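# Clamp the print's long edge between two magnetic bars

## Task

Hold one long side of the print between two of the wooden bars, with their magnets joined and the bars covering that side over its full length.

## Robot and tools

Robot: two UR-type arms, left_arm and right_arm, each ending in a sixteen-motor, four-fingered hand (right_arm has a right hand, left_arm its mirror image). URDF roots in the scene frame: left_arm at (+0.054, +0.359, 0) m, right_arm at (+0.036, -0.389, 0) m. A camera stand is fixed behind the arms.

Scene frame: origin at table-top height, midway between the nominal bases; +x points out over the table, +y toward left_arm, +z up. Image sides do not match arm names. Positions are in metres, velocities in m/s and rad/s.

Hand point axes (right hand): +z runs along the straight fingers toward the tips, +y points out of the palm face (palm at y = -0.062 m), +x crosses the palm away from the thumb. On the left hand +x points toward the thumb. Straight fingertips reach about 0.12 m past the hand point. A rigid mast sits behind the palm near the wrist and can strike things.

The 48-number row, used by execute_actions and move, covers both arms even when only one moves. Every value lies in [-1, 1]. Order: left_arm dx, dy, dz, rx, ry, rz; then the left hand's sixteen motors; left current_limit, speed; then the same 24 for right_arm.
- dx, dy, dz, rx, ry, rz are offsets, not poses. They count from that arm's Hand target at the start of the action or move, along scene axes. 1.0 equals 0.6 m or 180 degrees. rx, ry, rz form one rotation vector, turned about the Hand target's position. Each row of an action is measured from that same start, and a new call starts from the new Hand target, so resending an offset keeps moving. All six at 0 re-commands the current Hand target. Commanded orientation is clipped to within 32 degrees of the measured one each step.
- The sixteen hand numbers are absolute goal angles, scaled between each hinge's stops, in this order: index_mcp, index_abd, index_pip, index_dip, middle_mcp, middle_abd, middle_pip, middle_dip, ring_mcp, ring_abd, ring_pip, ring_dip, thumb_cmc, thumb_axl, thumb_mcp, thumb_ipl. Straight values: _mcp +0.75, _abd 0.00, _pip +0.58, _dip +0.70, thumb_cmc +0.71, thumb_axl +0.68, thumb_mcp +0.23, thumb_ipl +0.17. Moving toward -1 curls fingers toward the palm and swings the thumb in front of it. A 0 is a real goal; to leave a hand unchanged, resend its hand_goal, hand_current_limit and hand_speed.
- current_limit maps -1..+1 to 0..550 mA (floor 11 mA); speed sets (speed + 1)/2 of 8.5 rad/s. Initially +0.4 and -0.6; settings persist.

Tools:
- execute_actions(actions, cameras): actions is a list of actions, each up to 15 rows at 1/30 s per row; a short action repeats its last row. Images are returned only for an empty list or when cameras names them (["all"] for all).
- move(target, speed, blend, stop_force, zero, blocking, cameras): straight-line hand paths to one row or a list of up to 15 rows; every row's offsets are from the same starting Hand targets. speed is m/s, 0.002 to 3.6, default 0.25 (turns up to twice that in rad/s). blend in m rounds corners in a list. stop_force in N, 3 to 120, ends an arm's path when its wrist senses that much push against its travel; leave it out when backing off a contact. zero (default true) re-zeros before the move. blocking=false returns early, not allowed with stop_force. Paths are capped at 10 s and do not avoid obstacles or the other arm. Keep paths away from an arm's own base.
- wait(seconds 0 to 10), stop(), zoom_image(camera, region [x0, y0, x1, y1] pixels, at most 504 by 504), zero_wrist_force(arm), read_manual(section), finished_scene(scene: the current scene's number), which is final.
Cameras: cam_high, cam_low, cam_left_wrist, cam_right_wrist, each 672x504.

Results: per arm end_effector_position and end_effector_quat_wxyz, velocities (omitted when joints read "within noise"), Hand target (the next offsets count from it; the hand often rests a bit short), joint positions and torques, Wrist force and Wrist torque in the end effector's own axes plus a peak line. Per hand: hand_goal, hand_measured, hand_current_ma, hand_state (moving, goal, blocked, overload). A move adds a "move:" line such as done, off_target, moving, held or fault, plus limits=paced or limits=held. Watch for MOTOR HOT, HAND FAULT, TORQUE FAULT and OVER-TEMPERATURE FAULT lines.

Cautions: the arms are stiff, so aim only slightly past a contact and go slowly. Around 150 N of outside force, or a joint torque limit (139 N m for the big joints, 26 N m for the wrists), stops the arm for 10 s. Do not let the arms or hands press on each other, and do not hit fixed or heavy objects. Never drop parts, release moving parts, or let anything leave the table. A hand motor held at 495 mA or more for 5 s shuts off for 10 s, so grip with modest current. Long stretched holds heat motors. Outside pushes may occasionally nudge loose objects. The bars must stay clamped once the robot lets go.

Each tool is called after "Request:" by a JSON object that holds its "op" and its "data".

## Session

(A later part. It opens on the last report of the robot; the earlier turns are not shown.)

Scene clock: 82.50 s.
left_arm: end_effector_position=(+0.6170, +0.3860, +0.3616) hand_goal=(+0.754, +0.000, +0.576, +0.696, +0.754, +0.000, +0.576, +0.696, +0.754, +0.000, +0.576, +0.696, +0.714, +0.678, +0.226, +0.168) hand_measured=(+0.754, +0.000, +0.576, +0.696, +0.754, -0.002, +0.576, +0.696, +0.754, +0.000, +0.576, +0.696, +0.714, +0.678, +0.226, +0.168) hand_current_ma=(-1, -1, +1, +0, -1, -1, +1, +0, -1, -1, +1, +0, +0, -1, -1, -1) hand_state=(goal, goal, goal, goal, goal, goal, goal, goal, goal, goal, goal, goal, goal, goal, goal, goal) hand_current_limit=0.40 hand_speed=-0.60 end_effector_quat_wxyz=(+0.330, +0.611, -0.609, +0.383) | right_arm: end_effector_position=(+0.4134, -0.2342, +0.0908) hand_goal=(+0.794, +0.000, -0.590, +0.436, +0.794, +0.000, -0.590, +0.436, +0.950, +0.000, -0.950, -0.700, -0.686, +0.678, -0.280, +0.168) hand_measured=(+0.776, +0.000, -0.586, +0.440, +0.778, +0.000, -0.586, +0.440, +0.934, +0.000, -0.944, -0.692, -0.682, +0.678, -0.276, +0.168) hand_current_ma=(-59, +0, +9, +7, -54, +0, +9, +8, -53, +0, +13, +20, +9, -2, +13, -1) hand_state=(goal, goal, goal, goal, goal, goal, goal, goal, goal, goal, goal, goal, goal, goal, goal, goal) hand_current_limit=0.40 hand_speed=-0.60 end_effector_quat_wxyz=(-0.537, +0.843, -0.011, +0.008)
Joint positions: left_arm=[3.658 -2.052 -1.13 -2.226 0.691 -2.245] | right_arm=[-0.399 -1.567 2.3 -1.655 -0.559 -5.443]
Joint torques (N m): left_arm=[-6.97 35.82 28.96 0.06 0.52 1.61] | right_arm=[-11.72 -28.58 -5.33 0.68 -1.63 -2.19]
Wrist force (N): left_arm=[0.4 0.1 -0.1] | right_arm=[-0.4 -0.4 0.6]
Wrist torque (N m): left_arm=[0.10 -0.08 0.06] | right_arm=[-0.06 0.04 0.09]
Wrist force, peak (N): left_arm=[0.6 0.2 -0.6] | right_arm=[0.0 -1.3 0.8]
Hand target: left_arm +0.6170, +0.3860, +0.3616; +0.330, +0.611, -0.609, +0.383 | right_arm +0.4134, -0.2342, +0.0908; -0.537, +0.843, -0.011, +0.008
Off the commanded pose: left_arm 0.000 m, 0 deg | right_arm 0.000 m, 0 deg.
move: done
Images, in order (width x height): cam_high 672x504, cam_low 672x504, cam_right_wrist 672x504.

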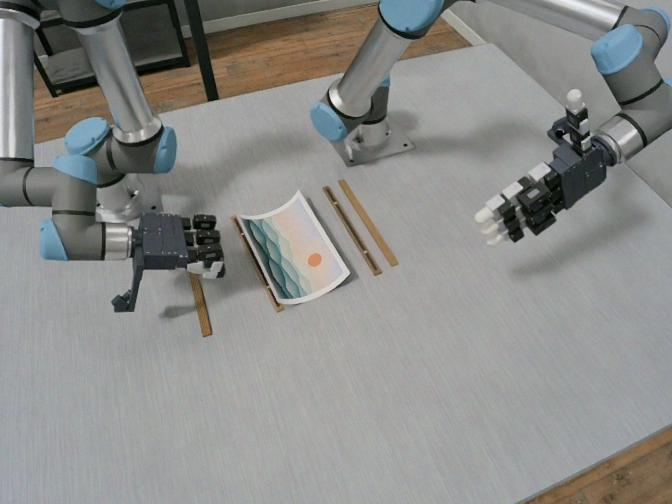

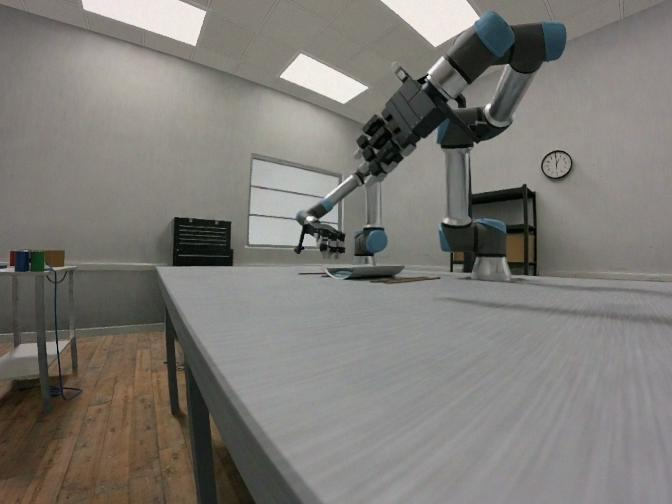

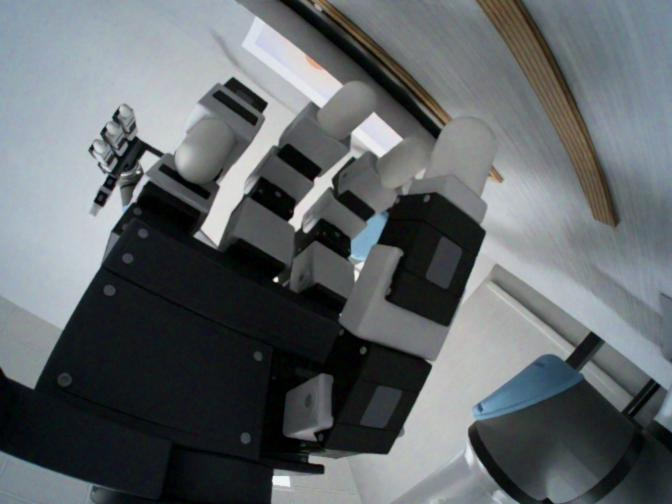

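Request:
{"op": "move", "data": {"target": [[0,0,0,0,0,0, 0.754, 0, 0.576, 0.696, 0.754, 0, 0.576, 0.696, 0.754, 0, 0.576, 0.696, 0.714, 0.678, 0.226, 0.168, 0.4, -0.6, -0.0127,0.0442,0,0,0,0.0389, 0.411,0,0.577,0.696,0.411,0,0.577,0.696,0.411,0,0.577,0.696, 0.714, 0.678, 0.226, 0.168, 0.4, -0.6],[0,0,0,0,0,0, 0.754, 0, 0.576, 0.696, 0.754, 0, 0.576, 0.696, 0.754, 0, 0.576, 0.696, 0.714, 0.678, 0.226, 0.168, 0.4, -0.6, -0.0127,0.0442,-0.075,0,0,0.0389, 0.411,0,0.577,0.696,0.411,0,0.577,0.696,0.411,0,0.577,0.696, 0.714, 0.678, 0.226, 0.168, 0.4, -0.6]], "speed": 0.1, "cameras": ["cam_high","cam_right_wrist","cam_low"]}}

Request:
{"op": "zoom_image", "data": {"camera": "cam_high", "region": [190, 190, 310, 330]}}

Request:
{"op": "zoom_image", "data": {"camera": "cam_right_wrist", "region": [200, 0, 600, 240]}}

Scene clock: 98.73 s.
left_arm: end_effector_position=(+0.6170, +0.3860, +0.3616) hand_goal=(+0.754, +0.000, +0.576, +0.696, +0.754, +0.000, +0.576, +0.696, +0.754, +0.000, +0.576, +0.696, +0.714, +0.678, +0.226, +0.168) hand_measured=(+0.754, +0.000, +0.576, +0.696, +0.754, -0.002, +0.576, +0.696, +0.754, +0.000, +0.576, +0.696, +0.714, +0.678, +0.226, +0.168) hand_current_ma=(-1, -1, +1, +0, -1, -1, +1, +0, -1, -1, +1, +0, +0, -1, -1, -1) hand_state=(goal, goal, goal, goal, goal, goal, goal, goal, goal, goal, goal, goal, goal, goal, goal, goal) hand_current_limit=0.40 hand_speed=-0.60 end_effector_quat_wxyz=(+0.330, +0.611, -0.609, +0.383) | right_arm: end_effector_position=(+0.4058, -0.2077, +0.0459) hand_goal=(+0.412, +0.000, +0.578, +0.696, +0.412, +0.000, +0.578, +0.696, +0.412, +0.000, +0.578, +0.696, +0.714, +0.678, +0.226, +0.168) hand_measured=(+0.406, +0.000, +0.572, +0.694, +0.408, +0.000, +0.572, +0.694, +0.406, +0.000, +0.572, +0.692, +0.694, +0.678, +0.220, +0.168) hand_current_ma=(-14, +0, -17, -6, -13, +0, -18, -7, -14, +0, -18, -8, -61, -2, -21, -1) hand_state=(goal, goal, goal, goal, goal, goal, goal, goal, goal, goal, goal, goal, goal, goal, goal, goal) hand_current_limit=0.40 hand_speed=-0.60 end_effector_quat_wxyz=(-0.537, +0.842, +0.041, -0.025)
Joint positions: left_arm=[3.658 -2.052 -1.13 -2.226 0.691 -2.245] | right_arm=[-0.313 -1.436 2.307 -1.749 -0.581 -5.495]
Joint torques (N m): left_arm=[-7.72 35.65 30.76 0.28 0.42 1.48] | right_arm=[12.19 -5.97 -3.3 -3.36 3.75 2.64]
Wrist force (N): left_arm=[0.5 0.0 0.1] | right_arm=[-0.3 -0.4 0.7]
Wrist torque (N m): left_arm=[0.08 -0.10 0.07] | right_arm=[-0.10 0.05 -0.08]
Wrist force, peak (N): left_arm=[0.7 -0.3 -0.2] | right_arm=[-0.1 -1.4 0.2]
Hand target: left_arm +0.6170, +0.3860, +0.3616; +0.330, +0.611, -0.609, +0.383 | right_arm +0.4058, -0.2077, +0.0458; -0.537, +0.842, +0.041, -0.025
Off the commanded pose: left_arm 0.000 m, 0 deg | right_arm 0.000 m, 0 deg.
move: done
Images, in order (width x height): cam_high 672x504, cam_low 672x504, cam_right_wrist 672x504.

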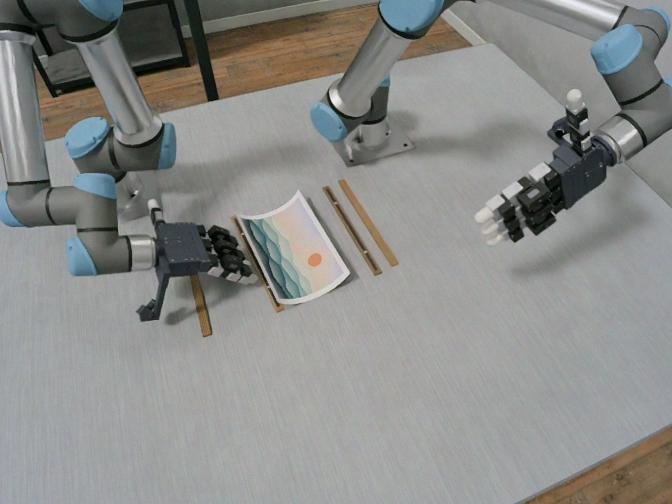

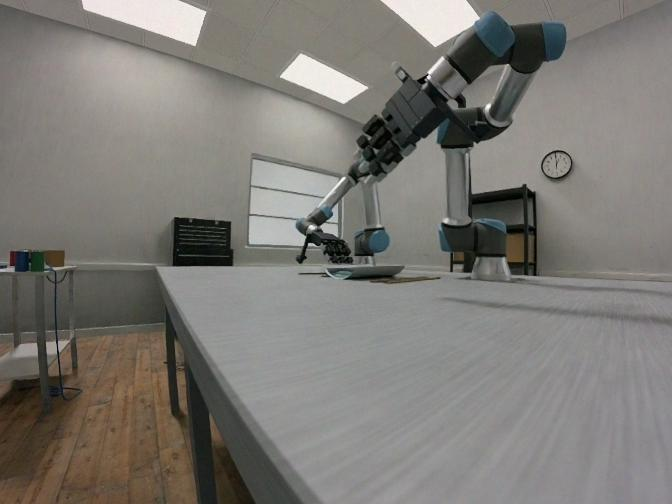

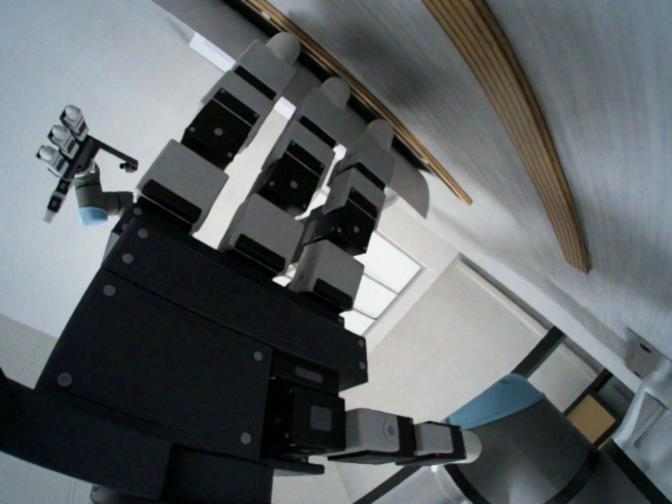

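Scaled by 3.600 from the camera's 672x504 image, which has a finer 960x720 frame.

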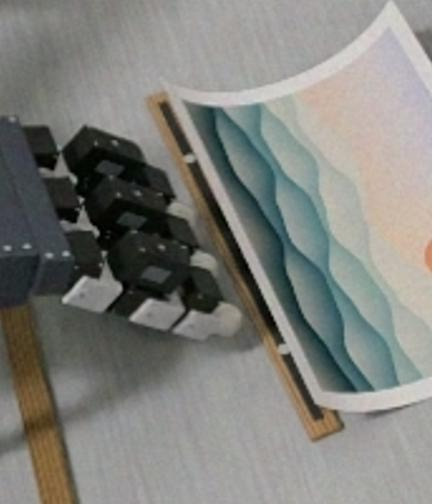

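Scaled by 1.260 from the camera's 672x504 image, which has a finer 960x720 frame.

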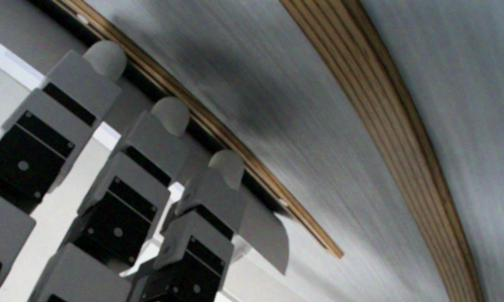

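Request:
{"op": "execute_actions", "data": {"actions": [], "cameras": ["cam_high", "cam_right_wrist"]}}

Scene clock: 101.93 s.
left_arm: end_effector_position=(+0.6170, +0.3860, +0.3616) hand_goal=(+0.754, +0.000, +0.576, +0.696, +0.754, +0.000, +0.576, +0.696, +0.754, +0.000, +0.576, +0.696, +0.714, +0.678, +0.226, +0.168) hand_measured=(+0.754, +0.000, +0.576, +0.696, +0.754, -0.002, +0.576, +0.696, +0.754, +0.000, +0.576, +0.696, +0.714, +0.678, +0.226, +0.168) hand_current_ma=(-1, -1, +1, +0, -1, -1, +1, +0, -1, -1, +1, +0, +0, -1, -1, -1) hand_state=(goal, goal, goal, goal, goal, goal, goal, goal, goal, goal, goal, goal, goal, goal, goal, goal) hand_current_limit=0.40 hand_speed=-0.60 end_effector_quat_wxyz=(+0.330, +0.611, -0.609, +0.383) | right_arm: end_effector_position=(+0.4058, -0.2077, +0.0458) hand_goal=(+0.412, +0.000, +0.578, +0.696, +0.412, +0.000, +0.578, +0.696, +0.412, +0.000, +0.578, +0.696, +0.714, +0.678, +0.226, +0.168) hand_measured=(+0.406, +0.000, +0.572, +0.694, +0.408, +0.000, +0.572, +0.694, +0.406, +0.000, +0.572, +0.692, +0.694, +0.678, +0.220, +0.168) hand_current_ma=(-14, +0, -17, -6, -13, +0, -18, -7, -14, +0, -18, -8, -61, -2, -21, -1) hand_state=(goal, goal, goal, goal, goal, goal, goal, goal, goal, goal, goal, goal, goal, goal, goal, goal) hand_current_limit=0.40 hand_speed=-0.60 end_effector_quat_wxyz=(-0.537, +0.842, +0.041, -0.025)
Joint positions: left_arm=[3.658 -2.052 -1.13 -2.226 0.691 -2.245] | right_arm=[-0.313 -1.436 2.307 -1.749 -0.581 -5.495]
Joint velocities: within noise
Joint torques (N m): left_arm=[-7.86 35.56 28.34 0.19 0.45 1.06] | right_arm=[11.77 -6.24 -3.33 -3.28 4.01 2.56]
Wrist force (N): left_arm=[0.3 -0.1 0.0] | right_arm=[-0.2 -0.8 0.6]
Wrist torque (N m): left_arm=[0.08 -0.07 0.06] | right_arm=[-0.13 0.04 -0.08]
Wrist force, peak (N): left_arm=[0.5 0.4 -0.3] | right_arm=[-0.4 -0.6 0.8]
Hand target: left_arm +0.6170, +0.3860, +0.3616; +0.330, +0.611, -0.609, +0.383 | right_arm +0.4058, -0.2077, +0.0458; -0.537, +0.842, +0.041, -0.025
Off the commanded pose: left_arm 0.000 m, 0 deg | right_arm 0.000 m, 0 deg.
Images, in order (width x height): cam_high 672x504, cam_right_wrist 672x504.

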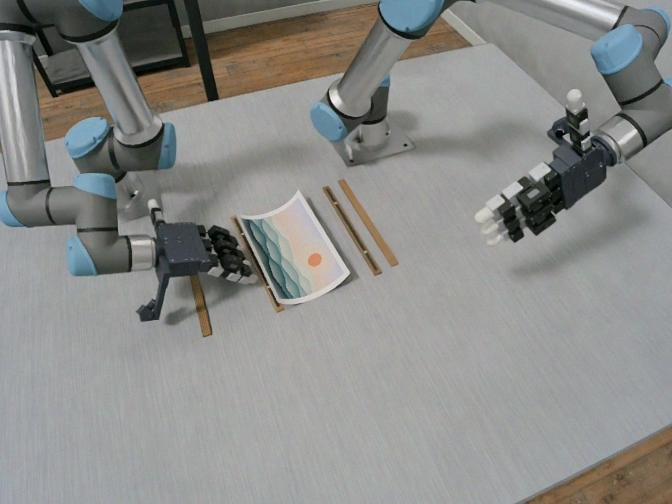

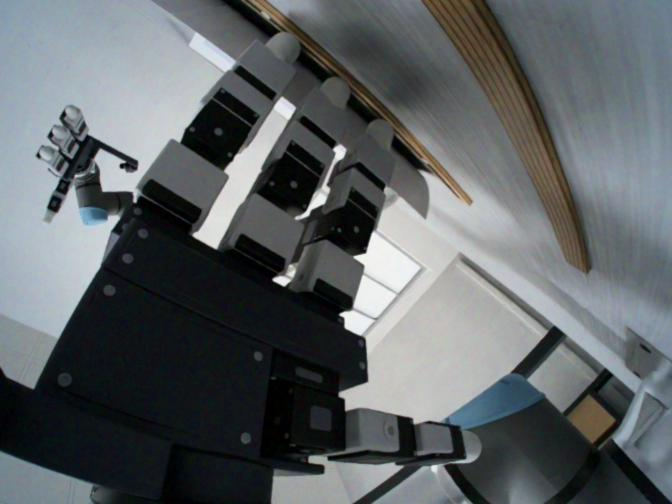

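Request:
{"op": "zoom_image", "data": {"camera": "cam_high", "region": [220, 180, 360, 320]}}

Scaled by 3.600 from the camera's 672x504 image, which has a finer 960x720 frame.

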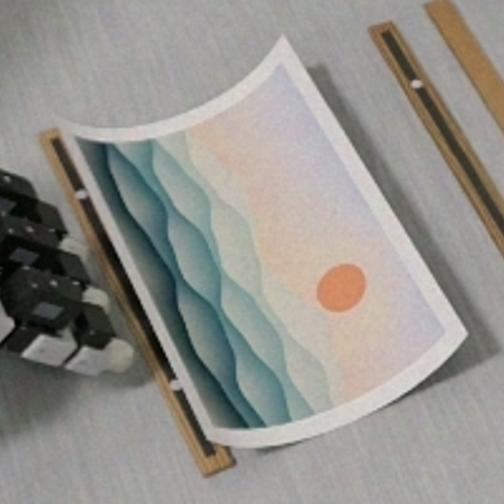

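Request:
{"op": "move", "data": {"target": [[0,0,0,0,0,0,0.754,0,0.576,0.696,0.754,0,0.576,0.696,0.754,0,0.576,0.696,0.714,0.678,0.226,0.168,0.4,-0.6,-0.00317,0.0333,0,0,0,0,0.411,0,0.577,0.696,0.411,0,0.577,0.696,0.411,0,0.577,0.696,0.714,0.678,0.226,0.168,0.4,-0.6]], "speed": 0.05}}

Request:
{"op": "move", "data": {"target": [[0,0,0,0,0,0,0.754,0,0.576,0.696,0.754,0,0.576,0.696,0.754,0,0.576,0.696,0.714,0.678,0.226,0.168,0.4,-0.6,0,0,-0.02,0,0,0,0.411,0,0.577,0.696,0.411,0,0.577,0.696,0.411,0,0.577,0.696,0.714,0.678,0.226,0.168,0.4,-0.6]], "speed": 0.005, "stop_force": 3, "cameras": ["cam_high"]}}

Scene clock: 103.90 s.
left_arm: end_effector_position=(+0.6170, +0.3860, +0.3616) hand_goal=(+0.754, +0.000, +0.576, +0.696, +0.754, +0.000, +0.576, +0.696, +0.754, +0.000, +0.576, +0.696, +0.714, +0.678, +0.226, +0.168) hand_measured=(+0.754, +0.000, +0.576, +0.696, +0.754, -0.002, +0.576, +0.696, +0.754, +0.000, +0.576, +0.696, +0.714, +0.678, +0.226, +0.168) hand_current_ma=(-1, -1, +1, +0, -1, -1, +1, +0, -1, -1, +1, +0, +0, -1, -1, -1) hand_state=(goal, goal, goal, goal, goal, goal, goal, goal, goal, goal, goal, goal, goal, goal, goal, goal) hand_current_limit=0.40 hand_speed=-0.60 end_effector_quat_wxyz=(+0.330, +0.611, -0.609, +0.383) | right_arm: end_effector_position=(+0.4039, -0.1878, +0.0458) hand_goal=(+0.412, +0.000, +0.578, +0.696, +0.412, +0.000, +0.578, +0.696, +0.412, +0.000, +0.578, +0.696, +0.714, +0.678, +0.226, +0.168) hand_measured=(+0.406, +0.000, +0.572, +0.694, +0.408, +0.000, +0.572, +0.694, +0.406, +0.000, +0.572, +0.692, +0.694, +0.678, +0.220, +0.168) hand_current_ma=(-14, +0, -17, -6, -13, +0, -18, -7, -14, +0, -18, -8, -61, -2, -21, -1) hand_state=(goal, goal, goal, goal, goal, goal, goal, goal, goal, goal, goal, goal, goal, goal, goal, goal) hand_current_limit=0.40 hand_speed=-0.60 end_effector_quat_wxyz=(-0.537, +0.842, +0.041, -0.025)
Joint positions: left_arm=[3.658 -2.052 -1.13 -2.226 0.691 -2.245] | right_arm=[-0.264 -1.434 2.323 -1.828 -0.551 -5.424]
Joint torques (N m): left_arm=[-7.08 35.41 29.4 0.34 0.32 1.22] | right_arm=[13.16 -7.44 -3.15 -3.42 4.14 2.68]
Wrist force (N): left_arm=[0.5 0.3 0.1] | right_arm=[-0.2 -0.5 0.4]
Wrist torque (N m): left_arm=[0.11 -0.08 0.07] | right_arm=[-0.11 0.06 -0.07]
Wrist force, peak (N): left_arm=[0.9 0.0 -0.1] | right_arm=[-0.2 -0.9 0.7]
Hand target: left_arm +0.6170, +0.3860, +0.3616; +0.330, +0.611, -0.609, +0.383 | right_arm +0.4039, -0.1877, +0.0458; -0.537, +0.842, +0.041, -0.025
Off the commanded pose: left_arm 0.000 m, 0 deg | right_arm 0.000 m, 0 deg.
move: done

Scene clock: 106.70 s.
left_arm: end_effector_position=(+0.6170, +0.3860, +0.3616) hand_goal=(+0.754, +0.000, +0.576, +0.696, +0.754, +0.000, +0.576, +0.696, +0.754, +0.000, +0.576, +0.696, +0.714, +0.678, +0.226, +0.168) hand_measured=(+0.754, +0.000, +0.576, +0.696, +0.754, -0.002, +0.576, +0.696, +0.754, +0.000, +0.576, +0.696, +0.714, +0.678, +0.226, +0.168) hand_current_ma=(-1, -1, +1, +0, -1, -1, +1, +0, -1, -1, +1, +0, +0, -1, -1, -1) hand_state=(goal, goal, goal, goal, goal, goal, goal, goal, goal, goal, goal, goal, goal, goal, goal, goal) hand_current_limit=0.40 hand_speed=-0.60 end_effector_quat_wxyz=(+0.330, +0.611, -0.609, +0.383) | right_arm: end_effector_position=(+0.4039, -0.1877, +0.0386) hand_goal=(+0.412, +0.000, +0.578, +0.696, +0.412, +0.000, +0.578, +0.696, +0.412, +0.000, +0.578, +0.696, +0.714, +0.678, +0.226, +0.168) hand_measured=(+0.410, +0.000, +0.578, +0.696, +0.410, +0.000, +0.578, +0.696, +0.410, +0.000, +0.578, +0.696, +0.694, +0.678, +0.220, +0.168) hand_current_ma=(-4, +0, +1, -2, -4, +0, +1, -1, -3, +0, +1, -1, -61, -2, -21, -1) hand_state=(goal, goal, goal, goal, goal, goal, goal, goal, goal, goal, goal, goal, goal, goal, goal, goal) hand_current_limit=0.40 hand_speed=-0.60 end_effector_quat_wxyz=(-0.537, +0.842, +0.041, -0.025)
Joint positions: left_arm=[3.658 -2.052 -1.13 -2.226 0.691 -2.245] | right_arm=[-0.264 -1.415 2.33 -1.853 -0.551 -5.424]
Joint torques (N m): left_arm=[-7.67 35.24 28.7 0.25 0.42 1.52] | right_arm=[11.04 -32.58 -27.11 0.51 3.11 2.11]
Wrist force (N): left_arm=[0.3 0.1 -0.3] | right_arm=[-0.2 -1.3 0.5]
Wrist torque (N m): left_arm=[0.11 -0.07 0.05] | right_arm=[-0.10 0.02 -0.08]
Wrist force, peak (N): left_arm=[0.7 0.0 -0.1] | right_arm=[-0.1 -3.3 -1.4]
Hand target: left_arm +0.6170, +0.3860, +0.3616; +0.330, +0.611, -0.609, +0.383 | right_arm +0.4039, -0.1877, +0.0386; -0.537, +0.842, +0.041, -0.025 (not the last commanded pose)
Off the commanded pose: left_arm 0.000 m, 0 deg | right_arm 0.005 m, 0 deg.
move: contact (right_arm)
Images, in order (width x height): cam_high 672x504.

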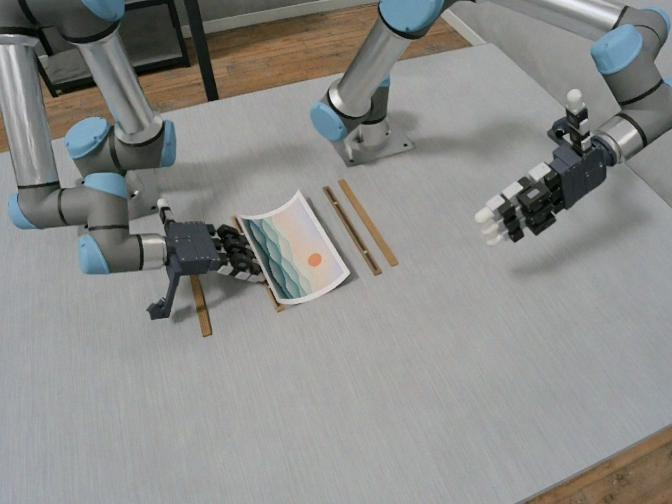

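Request:
{"op": "move", "data": {"target": [[0,0,0,0,0,0,0.754,0,0.576,0.696,0.754,0,0.576,0.696,0.754,0,0.576,0.696,0.714,0.678,0.226,0.168,0.4,-0.6,0,0,-0.00333,0,0,0,0.411,0,0.577,0.696,0.411,0,0.577,0.696,0.411,0,0.577,0.696,0.714,0.678,0.226,0.168,0.4,-0.6],[0,0,0,0,0,0,0.754,0,0.576,0.696,0.754,0,0.576,0.696,0.754,0,0.576,0.696,0.714,0.678,0.226,0.168,0.4,-0.6,0.02333,-0.01333,-0.00333,0,0,0,0.411,0,0.577,0.696,0.411,0,0.577,0.696,0.411,0,0.577,0.696,0.714,0.678,0.226,0.168,0.4,-0.6]], "speed": 0.015, "cameras": ["cam_high"]}}

Request:
{"op": "zoom_image", "data": {"camera": "cam_high", "region": [220, 180, 360, 320]}}

Scene clock: 109.43 s.
left_arm: end_effector_position=(+0.6170, +0.3860, +0.3616) hand_goal=(+0.754, +0.000, +0.576, +0.696, +0.754, +0.000, +0.576, +0.696, +0.754, +0.000, +0.576, +0.696, +0.714, +0.678, +0.226, +0.168) hand_measured=(+0.754, +0.000, +0.576, +0.696, +0.754, -0.002, +0.576, +0.696, +0.754, +0.000, +0.576, +0.696, +0.714, +0.678, +0.226, +0.168) hand_current_ma=(-1, -1, +1, +0, -1, -1, +1, +0, -1, -1, +1, +0, +0, -1, -1, -1) hand_state=(goal, goal, goal, goal, goal, goal, goal, goal, goal, goal, goal, goal, goal, goal, goal, goal) hand_current_limit=0.40 hand_speed=-0.60 end_effector_quat_wxyz=(+0.330, +0.611, -0.609, +0.383) | right_arm: end_effector_position=(+0.4178, -0.1956, +0.0366) hand_goal=(+0.412, +0.000, +0.578, +0.696, +0.412, +0.000, +0.578, +0.696, +0.412, +0.000, +0.578, +0.696, +0.714, +0.678, +0.226, +0.168) hand_measured=(+0.420, +0.002, +0.586, +0.700, +0.420, +0.002, +0.586, +0.700, +0.420, +0.002, +0.586, +0.700, +0.694, +0.678, +0.220, +0.168) hand_current_ma=(+26, +4, +20, +8, +25, +4, +21, +9, +26, +4, +21, +9, -61, -2, -21, -1) hand_state=(goal, goal, goal, goal, goal, goal, goal, goal, goal, goal, goal, goal, goal, goal, goal, goal) hand_current_limit=0.40 hand_speed=-0.60 end_effector_quat_wxyz=(-0.537, +0.842, +0.041, -0.025)
Joint positions: left_arm=[3.658 -2.052 -1.13 -2.226 0.691 -2.245] | right_arm=[-0.275 -1.384 2.293 -1.834 -0.557 -5.44]
Joint torques (N m): left_arm=[-7.71 34.6 29.05 0.53 0.37 1.52] | right_arm=[-12.15 -8.19 -26.33 0.64 -2.06 -2.08]
Wrist force (N): left_arm=[0.4 0.1 0.1] | right_arm=[-0.9 -4.3 -0.4]
Wrist torque (N m): left_arm=[0.08 -0.07 0.06] | right_arm=[0.15 0.00 -0.05]
Wrist force, peak (N): left_arm=[0.6 0.1 -0.2] | right_arm=[-0.2 -5.7 -3.2]
Hand target: left_arm +0.6170, +0.3860, +0.3616; +0.330, +0.611, -0.609, +0.383 | right_arm +0.4179, -0.1957, +0.0366; -0.537, +0.842, +0.041, -0.025
Off the commanded pose: left_arm 0.000 m, 0 deg | right_arm 0.000 m, 0 deg.
move: done
Images, in order (width x height): cam_high 672x504.

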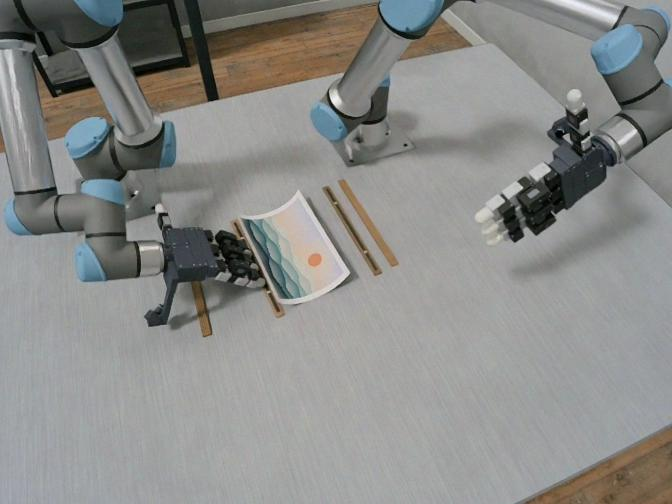

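Scaled by 3.600 from the camera's 672x504 image, which has a finer 960x720 frame.

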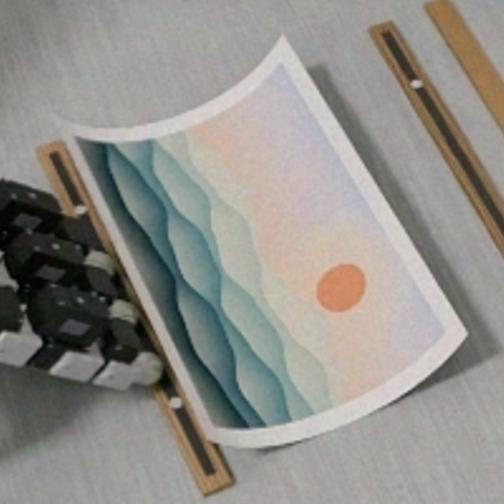

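Request:
{"op": "move", "data": {"target": [[0,0,0,0,0,0,0.754,0,0.576,0.696,0.754,0,0.576,0.696,0.754,0,0.576,0.696,0.714,0.678,0.226,0.168,0.4,-0.6,0,0,0.01667,0,0,0,0.411,0,0.577,0.696,0.411,0,0.577,0.696,0.411,0,0.577,0.696,0.714,0.678,0.226,0.168,0.4,-0.6],[0,0,0,0,0,0,0.754,0,0.576,0.696,0.754,0,0.576,0.696,0.754,0,0.576,0.696,0.714,0.678,0.226,0.168,0.4,-0.6,0.003,-0.06,0.01667,0,0,0,0.411,0,0.577,0.696,0.411,0,0.577,0.696,0.411,0,0.577,0.696,0.714,0.678,0.226,0.168,0.4,-0.6]], "speed": 0.06, "cameras": ["cam_high"]}}

Request:
{"op": "zoom_image", "data": {"camera": "cam_high", "region": [225, 210, 295, 280]}}

Request:
{"op": "zoom_image", "data": {"camera": "cam_high", "region": [240, 255, 310, 325]}}

Scene clock: 113.93 s.
left_arm: end_effector_position=(+0.6170, +0.3860, +0.3616) hand_goal=(+0.754, +0.000, +0.576, +0.696, +0.754, +0.000, +0.576, +0.696, +0.754, +0.000, +0.576, +0.696, +0.714, +0.678, +0.226, +0.168) hand_measured=(+0.754, +0.000, +0.576, +0.696, +0.754, -0.002, +0.576, +0.696, +0.754, +0.000, +0.576, +0.696, +0.714, +0.678, +0.226, +0.168) hand_current_ma=(-1, -1, +1, +0, -1, -1, +1, +0, -1, -1, +1, +0, +0, -1, -1, -1) hand_state=(goal, goal, goal, goal, goal, goal, goal, goal, goal, goal, goal, goal, goal, goal, goal, goal) hand_current_limit=0.40 hand_speed=-0.60 end_effector_quat_wxyz=(+0.330, +0.611, -0.609, +0.383) | right_arm: end_effector_position=(+0.4197, -0.2316, +0.0466) hand_goal=(+0.412, +0.000, +0.578, +0.696, +0.412, +0.000, +0.578, +0.696, +0.412, +0.000, +0.578, +0.696, +0.714, +0.678, +0.226, +0.168) hand_measured=(+0.406, +0.002, +0.578, +0.698, +0.408, +0.002, +0.578, +0.698, +0.408, +0.002, +0.578, +0.698, +0.694, +0.678, +0.220, +0.168) hand_current_ma=(-14, +4, +2, +6, -13, +4, +2, +6, -13, +4, +2, +6, -61, -2, -21, -1) hand_state=(goal, goal, goal, goal, goal, goal, goal, goal, goal, goal, goal, goal, goal, goal, goal, goal) hand_current_limit=0.40 hand_speed=-0.60 end_effector_quat_wxyz=(-0.537, +0.842, +0.041, -0.025)
Joint positions: left_arm=[3.658 -2.052 -1.13 -2.226 0.691 -2.245] | right_arm=[-0.359 -1.41 2.257 -1.674 -0.612 -5.557]
Joint torques (N m): left_arm=[-7.91 34.45 29.03 0.2 0.32 1.36] | right_arm=[-12.04 -7.51 -26.49 1.48 -1.75 -1.99]
Wrist force (N): left_arm=[0.2 0.1 -0.1] | right_arm=[-0.3 -0.3 0.2]
Wrist torque (N m): left_arm=[0.10 -0.06 0.04] | right_arm=[-0.02 0.06 0.03]
Wrist force, peak (N): left_arm=[0.6 0.0 -0.2] | right_arm=[-0.8 -4.5 -0.8]
Hand target: left_arm +0.6170, +0.3860, +0.3616; +0.330, +0.611, -0.609, +0.383 | right_arm +0.4197, -0.2317, +0.0466; -0.537, +0.842, +0.041, -0.025
Off the commanded pose: left_arm 0.000 m, 0 deg | right_arm 0.000 m, 0 deg.
move: done
Images, in order (width x height): cam_high 672x504.

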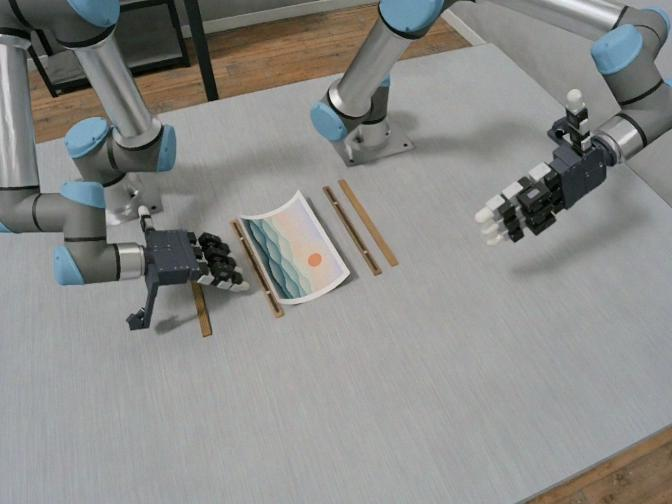

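Scaled by 7.200 from the camera's 672x504 image, which has a finer 960x720 frame.

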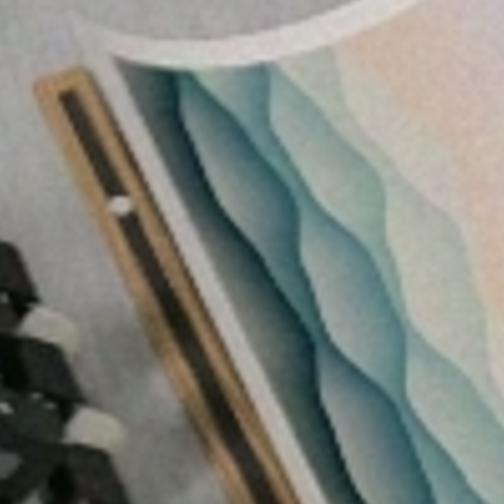

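Scaled by 7.200 from the camera's 672x504 image, which has a finer 960x720 frame.

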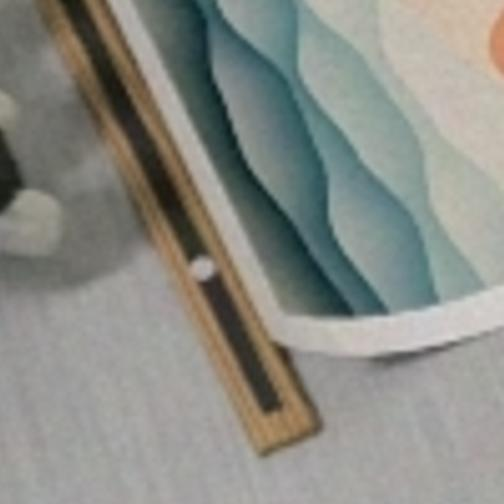

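Request:
{"op": "move", "data": {"target": [[0,0,0,0,0,0,0.754,0,0.576,0.696,0.754,0,0.576,0.696,0.754,0,0.576,0.696,0.714,0.678,0.226,0.168,0.4,-0.6,-0.0105,-0.0039,0.089,0,0,-0.0389,0.411,0,0.577,0.696,0.411,0,0.577,0.696,0.411,0,0.577,0.696,0.714,0.678,0.226,0.168,0.4,-0.6]], "speed": 0.12}}

Request:
{"op": "move", "data": {"target": [[0,0,0,0,0,0,0.754,0,0.576,0.696,0.754,0,0.576,0.696,0.754,0,0.576,0.696,0.714,0.678,0.226,0.168,0.4,-0.6,0,0,0,0,0,0,0.7945,0,-0.591,0.435,0.7945,0,-0.591,0.435,0.95,0,-0.95,-0.7,-0.686,0.678,-0.281,0.168,0.4,-0.6]], "speed": 0.12, "cameras": ["cam_high", "cam_right_wrist", "cam_low"]}}

Request:
{"op": "zoom_image", "data": {"camera": "cam_high", "region": [170, 220, 270, 345]}}

Scene clock: 118.87 s.
left_arm: end_effector_position=(+0.6170, +0.3860, +0.3616) hand_goal=(+0.754, +0.000, +0.576, +0.696, +0.754, +0.000, +0.576, +0.696, +0.754, +0.000, +0.576, +0.696, +0.714, +0.678, +0.226, +0.168) hand_measured=(+0.754, +0.000, +0.576, +0.696, +0.754, -0.002, +0.576, +0.696, +0.754, +0.000, +0.576, +0.696, +0.714, +0.678, +0.226, +0.168) hand_current_ma=(-1, -1, +1, +0, -1, -1, +1, +0, -1, -1, +1, +0, +0, -1, -1, -1) hand_state=(goal, goal, goal, goal, goal, goal, goal, goal, goal, goal, goal, goal, goal, goal, goal, goal) hand_current_limit=0.40 hand_speed=-0.60 end_effector_quat_wxyz=(+0.330, +0.611, -0.609, +0.383) | right_arm: end_effector_position=(+0.4134, -0.2340, +0.0999) hand_goal=(+0.412, +0.000, +0.578, +0.696, +0.412, +0.000, +0.578, +0.696, +0.412, +0.000, +0.578, +0.696, +0.714, +0.678, +0.226, +0.168) hand_measured=(+0.406, +0.002, +0.578, +0.698, +0.406, +0.002, +0.578, +0.698, +0.406, +0.002, +0.578, +0.698, +0.694, +0.678, +0.220, +0.168) hand_current_ma=(-15, +4, +2, +6, -14, +4, +2, +6, -14, +4, +2, +6, -61, -2, -21, -1) hand_state=(goal, goal, goal, goal, goal, goal, goal, goal, goal, goal, goal, goal, goal, goal, goal, goal) hand_current_limit=0.40 hand_speed=-0.60 end_effector_quat_wxyz=(-0.537, +0.843, -0.011, +0.008)
Joint positions: left_arm=[3.658 -2.052 -1.13 -2.226 0.691 -2.245] | right_arm=[-0.398 -1.586 2.288 -1.624 -0.558 -5.443]
Joint torques (N m): left_arm=[-8.78 36.19 29.52 0.72 0.29 1.02] | right_arm=[-12.79 -29.15 -6.05 0.51 3.73 2.51]
Wrist force (N): left_arm=[0.2 0.2 0.0] | right_arm=[-0.3 -0.8 0.3]
Wrist torque (N m): left_arm=[0.10 -0.06 0.04] | right_arm=[-0.11 0.06 -0.09]
Wrist force, peak (N): left_arm=[0.5 0.4 -0.3] | right_arm=[-0.6 -1.2 0.1]
Hand target: left_arm +0.6170, +0.3860, +0.3616; +0.330, +0.611, -0.609, +0.383 | right_arm +0.4134, -0.2340, +0.1000; -0.537, +0.843, -0.011, +0.008
Off the commanded pose: left_arm 0.000 m, 0 deg | right_arm 0.000 m, 0 deg.
move: done

Scene clock: 120.23 s.
left_arm: end_effector_position=(+0.6170, +0.3860, +0.3616) hand_goal=(+0.754, +0.000, +0.576, +0.696, +0.754, +0.000, +0.576, +0.696, +0.754, +0.000, +0.576, +0.696, +0.714, +0.678, +0.226, +0.168) hand_measured=(+0.754, +0.000, +0.576, +0.696, +0.754, -0.002, +0.576, +0.696, +0.754, +0.000, +0.576, +0.696, +0.714, +0.678, +0.226, +0.168) hand_current_ma=(-1, -1, +1, +0, -1, -1, +1, +0, -1, -1, +1, +0, +0, -1, -1, -1) hand_state=(goal, goal, goal, goal, goal, goal, goal, goal, goal, goal, goal, goal, goal, goal, goal, goal) hand_current_limit=0.40 hand_speed=-0.60 end_effector_quat_wxyz=(+0.330, +0.611, -0.609, +0.383) | right_arm: end_effector_position=(+0.4134, -0.2340, +0.1000) hand_goal=(+0.794, +0.000, -0.590, +0.436, +0.794, +0.000, -0.590, +0.436, +0.950, +0.000, -0.950, -0.700, -0.686, +0.678, -0.280, +0.168) hand_measured=(+0.776, +0.002, -0.586, +0.438, +0.778, +0.002, -0.586, +0.438, +0.934, +0.002, -0.942, -0.696, -0.682, +0.678, -0.276, +0.168) hand_current_ma=(-59, +4, +9, +6, -54, +4, +9, +7, -54, +4, +21, +9, +9, -2, +13, -1) hand_state=(goal, goal, goal, goal, goal, goal, goal, goal, goal, goal, goal, goal, goal, goal, goal, goal) hand_current_limit=0.40 hand_speed=-0.60 end_effector_quat_wxyz=(-0.537, +0.843, -0.011, +0.008)
Joint positions: left_arm=[3.658 -2.052 -1.13 -2.226 0.691 -2.245] | right_arm=[-0.399 -1.586 2.288 -1.624 -0.558 -5.443]
Joint torques (N m): left_arm=[-7.15 36.13 29.31 0.72 0.35 1.1] | right_arm=[-11.1 -29.41 -5.4 0.48 3.07 2.49]
Wrist force (N): left_arm=[0.3 0.3 -0.1] | right_arm=[-0.3 -0.7 0.5]
Wrist torque (N m): left_arm=[0.12 -0.07 0.04] | right_arm=[-0.10 0.02 -0.03]
Wrist force, peak (N): left_arm=[0.4 0.2 -0.5] | right_arm=[-0.7 -0.7 0.6]
Hand target: left_arm +0.6170, +0.3860, +0.3616; +0.330, +0.611, -0.609, +0.383 | right_arm +0.4134, -0.2340, +0.1000; -0.537, +0.843, -0.011, +0.008
Off the commanded pose: left_arm 0.000 m, 0 deg | right_arm 0.000 m, 0 deg.
move: done
Images, in order (width x height): cam_high 672x504, cam_low 672x504, cam_right_wrist 672x504.

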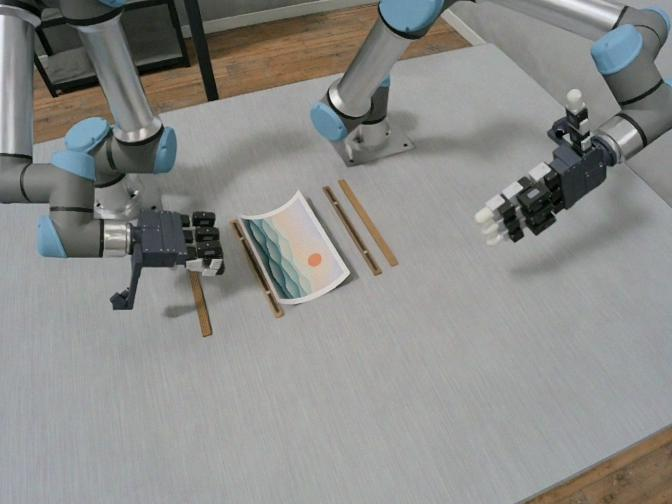

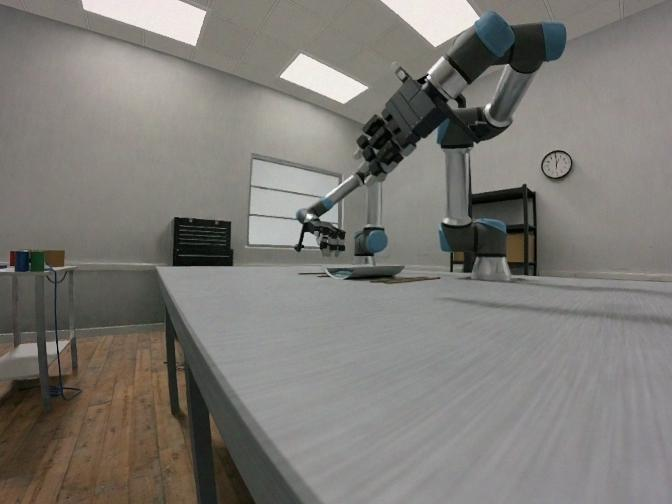

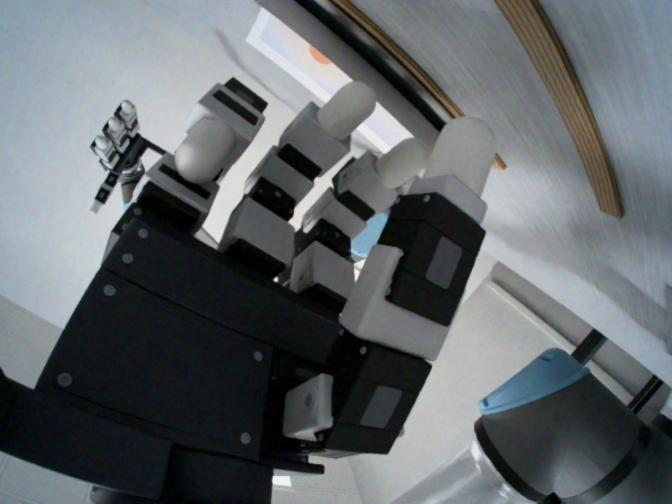

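Scaled by 4.032 from the camera's 672x504 image, which has a finer 960x720 frame.

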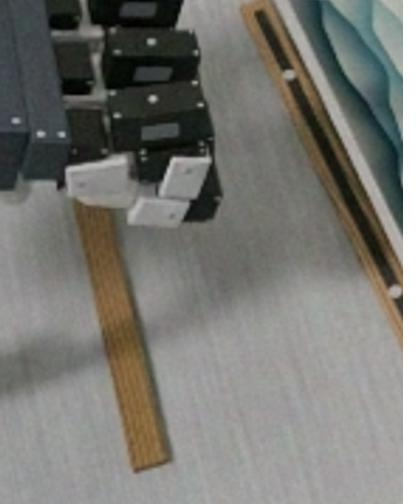

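Request:
{"op": "move", "data": {"target": [[0,0,0,0,0,0,0.754,0,0.576,0.696,0.754,0,0.576,0.696,0.754,0,0.576,0.696,0.714,0.678,0.226,0.168,0.4,-0.6,0.00267,0.01333,-0.08333,0,0,0,0.7945,0,-0.591,0.435,0.7945,0,-0.591,0.435,0.95,0,-0.95,-0.7,-0.686,0.678,-0.281,0.168,0.4,-0.6]], "speed": 0.08, "cameras": ["cam_high", "cam_right_wrist"]}}

Request:
{"op": "zoom_image", "data": {"camera": "cam_high", "region": [160, 220, 260, 345]}}

Request:
{"op": "zoom_image", "data": {"camera": "cam_right_wrist", "region": [300, 0, 672, 300]}}

Scene clock: 128.97 s.
left_arm: end_effector_position=(+0.6170, +0.3860, +0.3616) hand_goal=(+0.754, +0.000, +0.576, +0.696, +0.754, +0.000, +0.576, +0.696, +0.754, +0.000, +0.576, +0.696, +0.714, +0.678, +0.226, +0.168) hand_measured=(+0.754, +0.000, +0.576, +0.696, +0.754, -0.002, +0.576, +0.696, +0.754, +0.000, +0.576, +0.696, +0.714, +0.678, +0.226, +0.168) hand_current_ma=(-1, -1, +1, +0, -1, -1, +1, +0, -1, -1, +1, +0, +0, -1, -1, -1) hand_state=(goal, goal, goal, goal, goal, goal, goal, goal, goal, goal, goal, goal, goal, goal, goal, goal) hand_current_limit=0.40 hand_speed=-0.60 end_effector_quat_wxyz=(+0.330, +0.611, -0.609, +0.383) | right_arm: end_effector_position=(+0.4150, -0.2261, +0.0501) hand_goal=(+0.794, +0.000, -0.590, +0.436, +0.794, +0.000, -0.590, +0.436, +0.950, +0.000, -0.950, -0.700, -0.686, +0.678, -0.280, +0.168) hand_measured=(+0.776, +0.002, -0.586, +0.438, +0.778, +0.002, -0.586, +0.438, +0.934, +0.002, -0.942, -0.696, -0.682, +0.678, -0.276, +0.168) hand_current_ma=(-57, +4, +9, +6, -52, +4, +9, +7, -52, +4, +21, +9, +8, -2, +13, -1) hand_state=(goal, goal, goal, goal, goal, goal, goal, goal, goal, goal, goal, goal, goal, goal, goal, goal) hand_current_limit=0.40 hand_speed=-0.60 end_effector_quat_wxyz=(-0.537, +0.843, -0.011, +0.008)
Joint positions: left_arm=[3.658 -2.052 -1.13 -2.226 0.691 -2.245] | right_arm=[-0.377 -1.467 2.351 -1.834 -0.546 -5.41]
Joint torques (N m): left_arm=[-8.23 36.84 29.39 0.41 0.62 0.99] | right_arm=[11.99 -5.91 -5.09 -3.47 3.95 2.39]
Wrist force (N): left_arm=[0.3 0.1 -0.2] | right_arm=[-0.2 -0.7 0.5]
Wrist torque (N m): left_arm=[0.11 -0.08 0.05] | right_arm=[-0.12 0.02 -0.03]
Wrist force, peak (N): left_arm=[0.6 0.1 -0.6] | right_arm=[-0.5 -1.2 0.4]
Hand target: left_arm +0.6170, +0.3860, +0.3616; +0.330, +0.611, -0.609, +0.383 | right_arm +0.4150, -0.2260, +0.0500; -0.537, +0.843, -0.011, +0.008
Off the commanded pose: left_arm 0.000 m, 0 deg | right_arm 0.000 m, 0 deg.
move: done
Images, in order (width x height): cam_high 672x504, cam_right_wrist 672x504.

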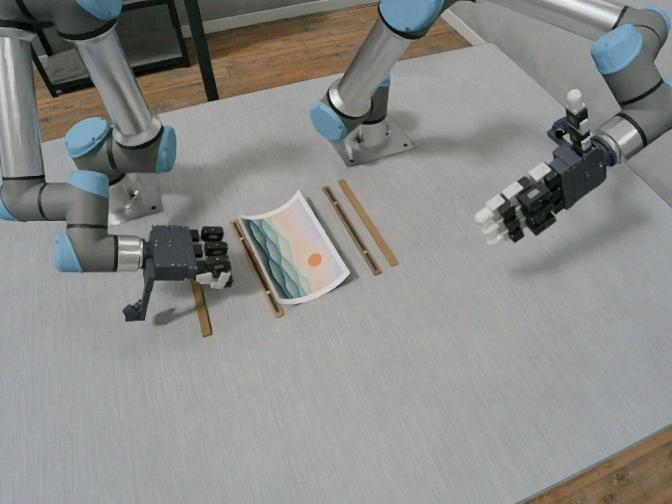

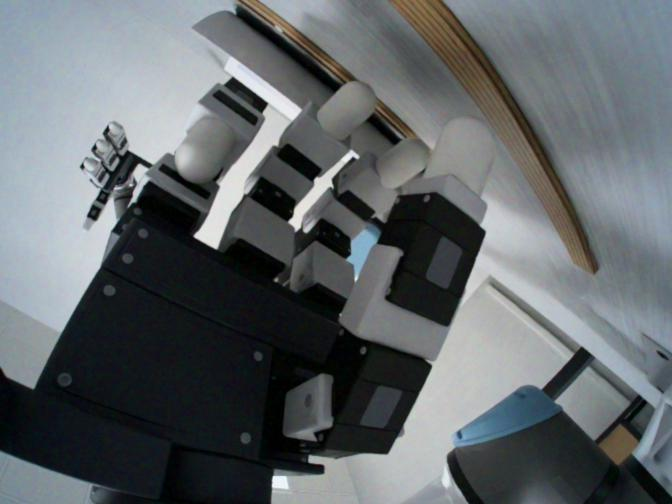

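Scaled by 4.032 from the camera's 672x504 image, which has a finer 960x720 frame.

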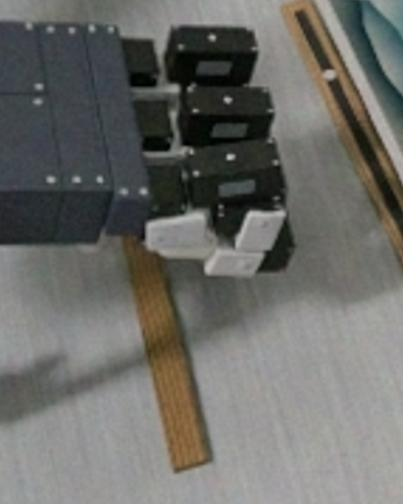

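Scaled by 1.355 from the camera's 672x504 image, which has a finer 960x720 frame.

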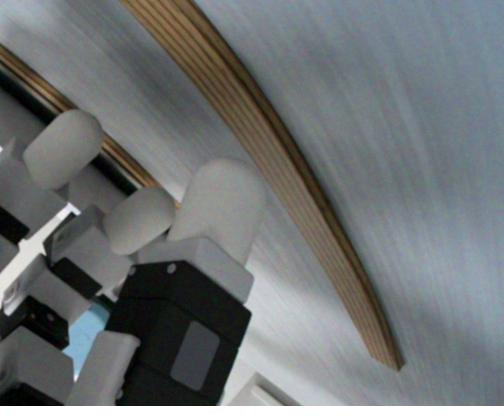

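Request:
{"op": "move", "data": {"target": [[0,0,0,0,0,0,0.754,0,0.576,0.696,0.754,0,0.576,0.696,0.754,0,0.576,0.696,0.714,0.678,0.226,0.168,0.4,-0.6,0,0,-0.0408,0,0,0,0.7945,0,-0.591,0.435,0.7945,0,-0.591,0.435,0.95,0,-0.95,-0.7,-0.686,0.678,-0.281,0.168,0.4,-0.6]], "speed": 0.01, "stop_force": 3, "cameras": ["cam_high", "cam_right_wrist"]}}

Request:
{"op": "zoom_image", "data": {"camera": "cam_high", "region": [160, 220, 260, 345]}}

Request:
{"op": "zoom_image", "data": {"camera": "cam_right_wrist", "region": [300, 0, 672, 300]}}

Scene clock: 133.60 s.
left_arm: end_effector_position=(+0.6170, +0.3860, +0.3616) hand_goal=(+0.754, +0.000, +0.576, +0.696, +0.754, +0.000, +0.576, +0.696, +0.754, +0.000, +0.576, +0.696, +0.714, +0.678, +0.226, +0.168) hand_measured=(+0.754, +0.000, +0.576, +0.696, +0.754, -0.002, +0.576, +0.696, +0.754, +0.000, +0.576, +0.696, +0.714, +0.678, +0.226, +0.168) hand_current_ma=(-1, -1, +1, +0, -1, -1, +1, +0, -1, -1, +1, +0, +0, -1, -1, -1) hand_state=(goal, goal, goal, goal, goal, goal, goal, goal, goal, goal, goal, goal, goal, goal, goal, goal) hand_current_limit=0.40 hand_speed=-0.60 end_effector_quat_wxyz=(+0.330, +0.611, -0.609, +0.383) | right_arm: end_effector_position=(+0.4150, -0.2260, +0.0256) hand_goal=(+0.794, +0.000, -0.590, +0.436, +0.794, +0.000, -0.590, +0.436, +0.950, +0.000, -0.950, -0.700, -0.686, +0.678, -0.280, +0.168) hand_measured=(+0.776, +0.002, -0.586, +0.438, +0.778, +0.002, -0.586, +0.438, +0.934, +0.002, -0.942, -0.696, -0.682, +0.678, -0.276, +0.168) hand_current_ma=(-57, +4, +9, +6, -52, +4, +9, +7, -52, +4, +21, +9, +8, -2, +13, -1) hand_state=(goal, goal, goal, goal, goal, goal, goal, goal, goal, goal, goal, goal, goal, goal, goal, goal) hand_current_limit=0.40 hand_speed=-0.60 end_effector_quat_wxyz=(-0.537, +0.843, -0.011, +0.008)
Joint positions: left_arm=[3.658 -2.052 -1.13 -2.226 0.691 -2.245] | right_arm=[-0.377 -1.402 2.373 -1.922 -0.546 -5.41]
Joint torques (N m): left_arm=[-6.17 35.33 28.08 0.46 0.06 0.9] | right_arm=[-3.94 -5.84 -1.93 -3.29 1.56 2.43]
Wrist force (N): left_arm=[0.3 0.2 -0.2] | right_arm=[-0.3 -0.5 0.4]
Wrist torque (N m): left_arm=[0.12 -0.08 0.05] | right_arm=[-0.09 0.03 -0.04]
Wrist force, peak (N): left_arm=[0.7 0.0 -0.2] | right_arm=[-0.3 -0.8 0.6]
Hand target: left_arm +0.6170, +0.3860, +0.3616; +0.330, +0.611, -0.609, +0.383 | right_arm +0.4150, -0.2260, +0.0256; -0.537, +0.843, -0.011, +0.008
Off the commanded pose: left_arm 0.000 m, 0 deg | right_arm 0.000 m, 0 deg.
move: done
Images, in order (width x height): cam_high 672x504, cam_right_wrist 672x504.

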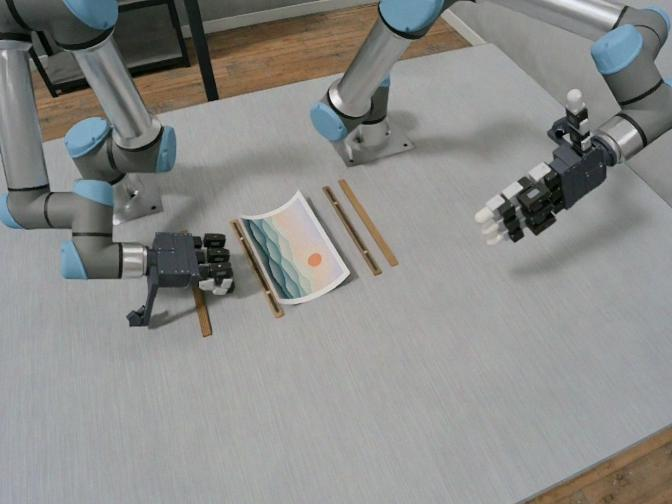

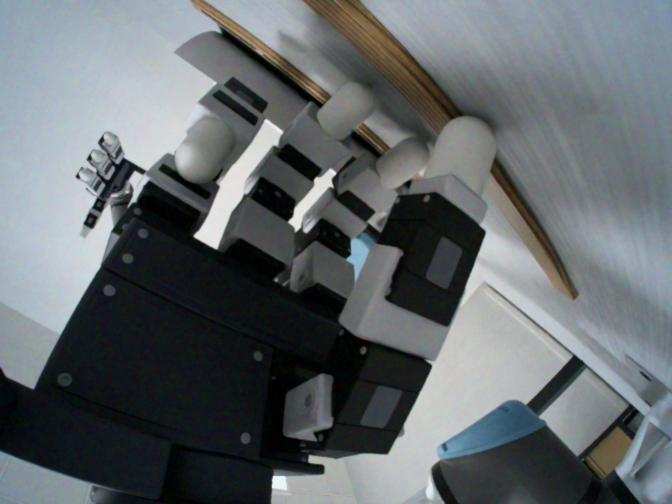

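Scaled by 4.032 from the camera's 672x504 image, which has a finer 960x720 frame.

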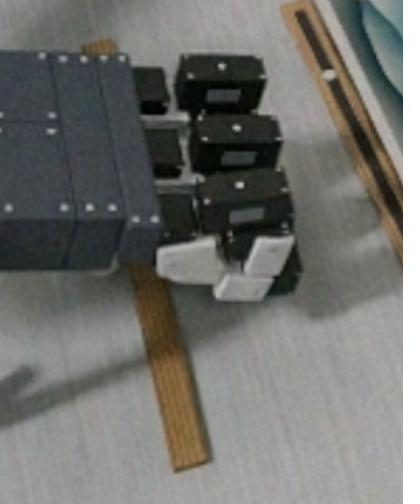

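Scaled by 1.355 from the camera's 672x504 image, which has a finer 960x720 frame.

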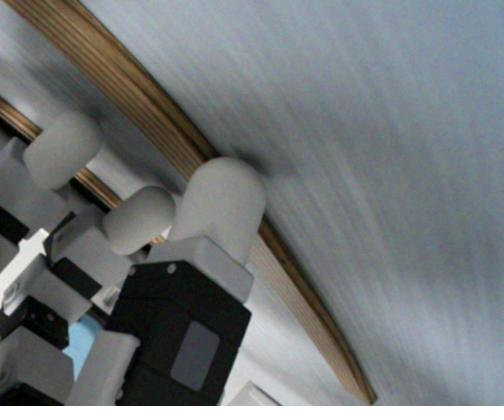

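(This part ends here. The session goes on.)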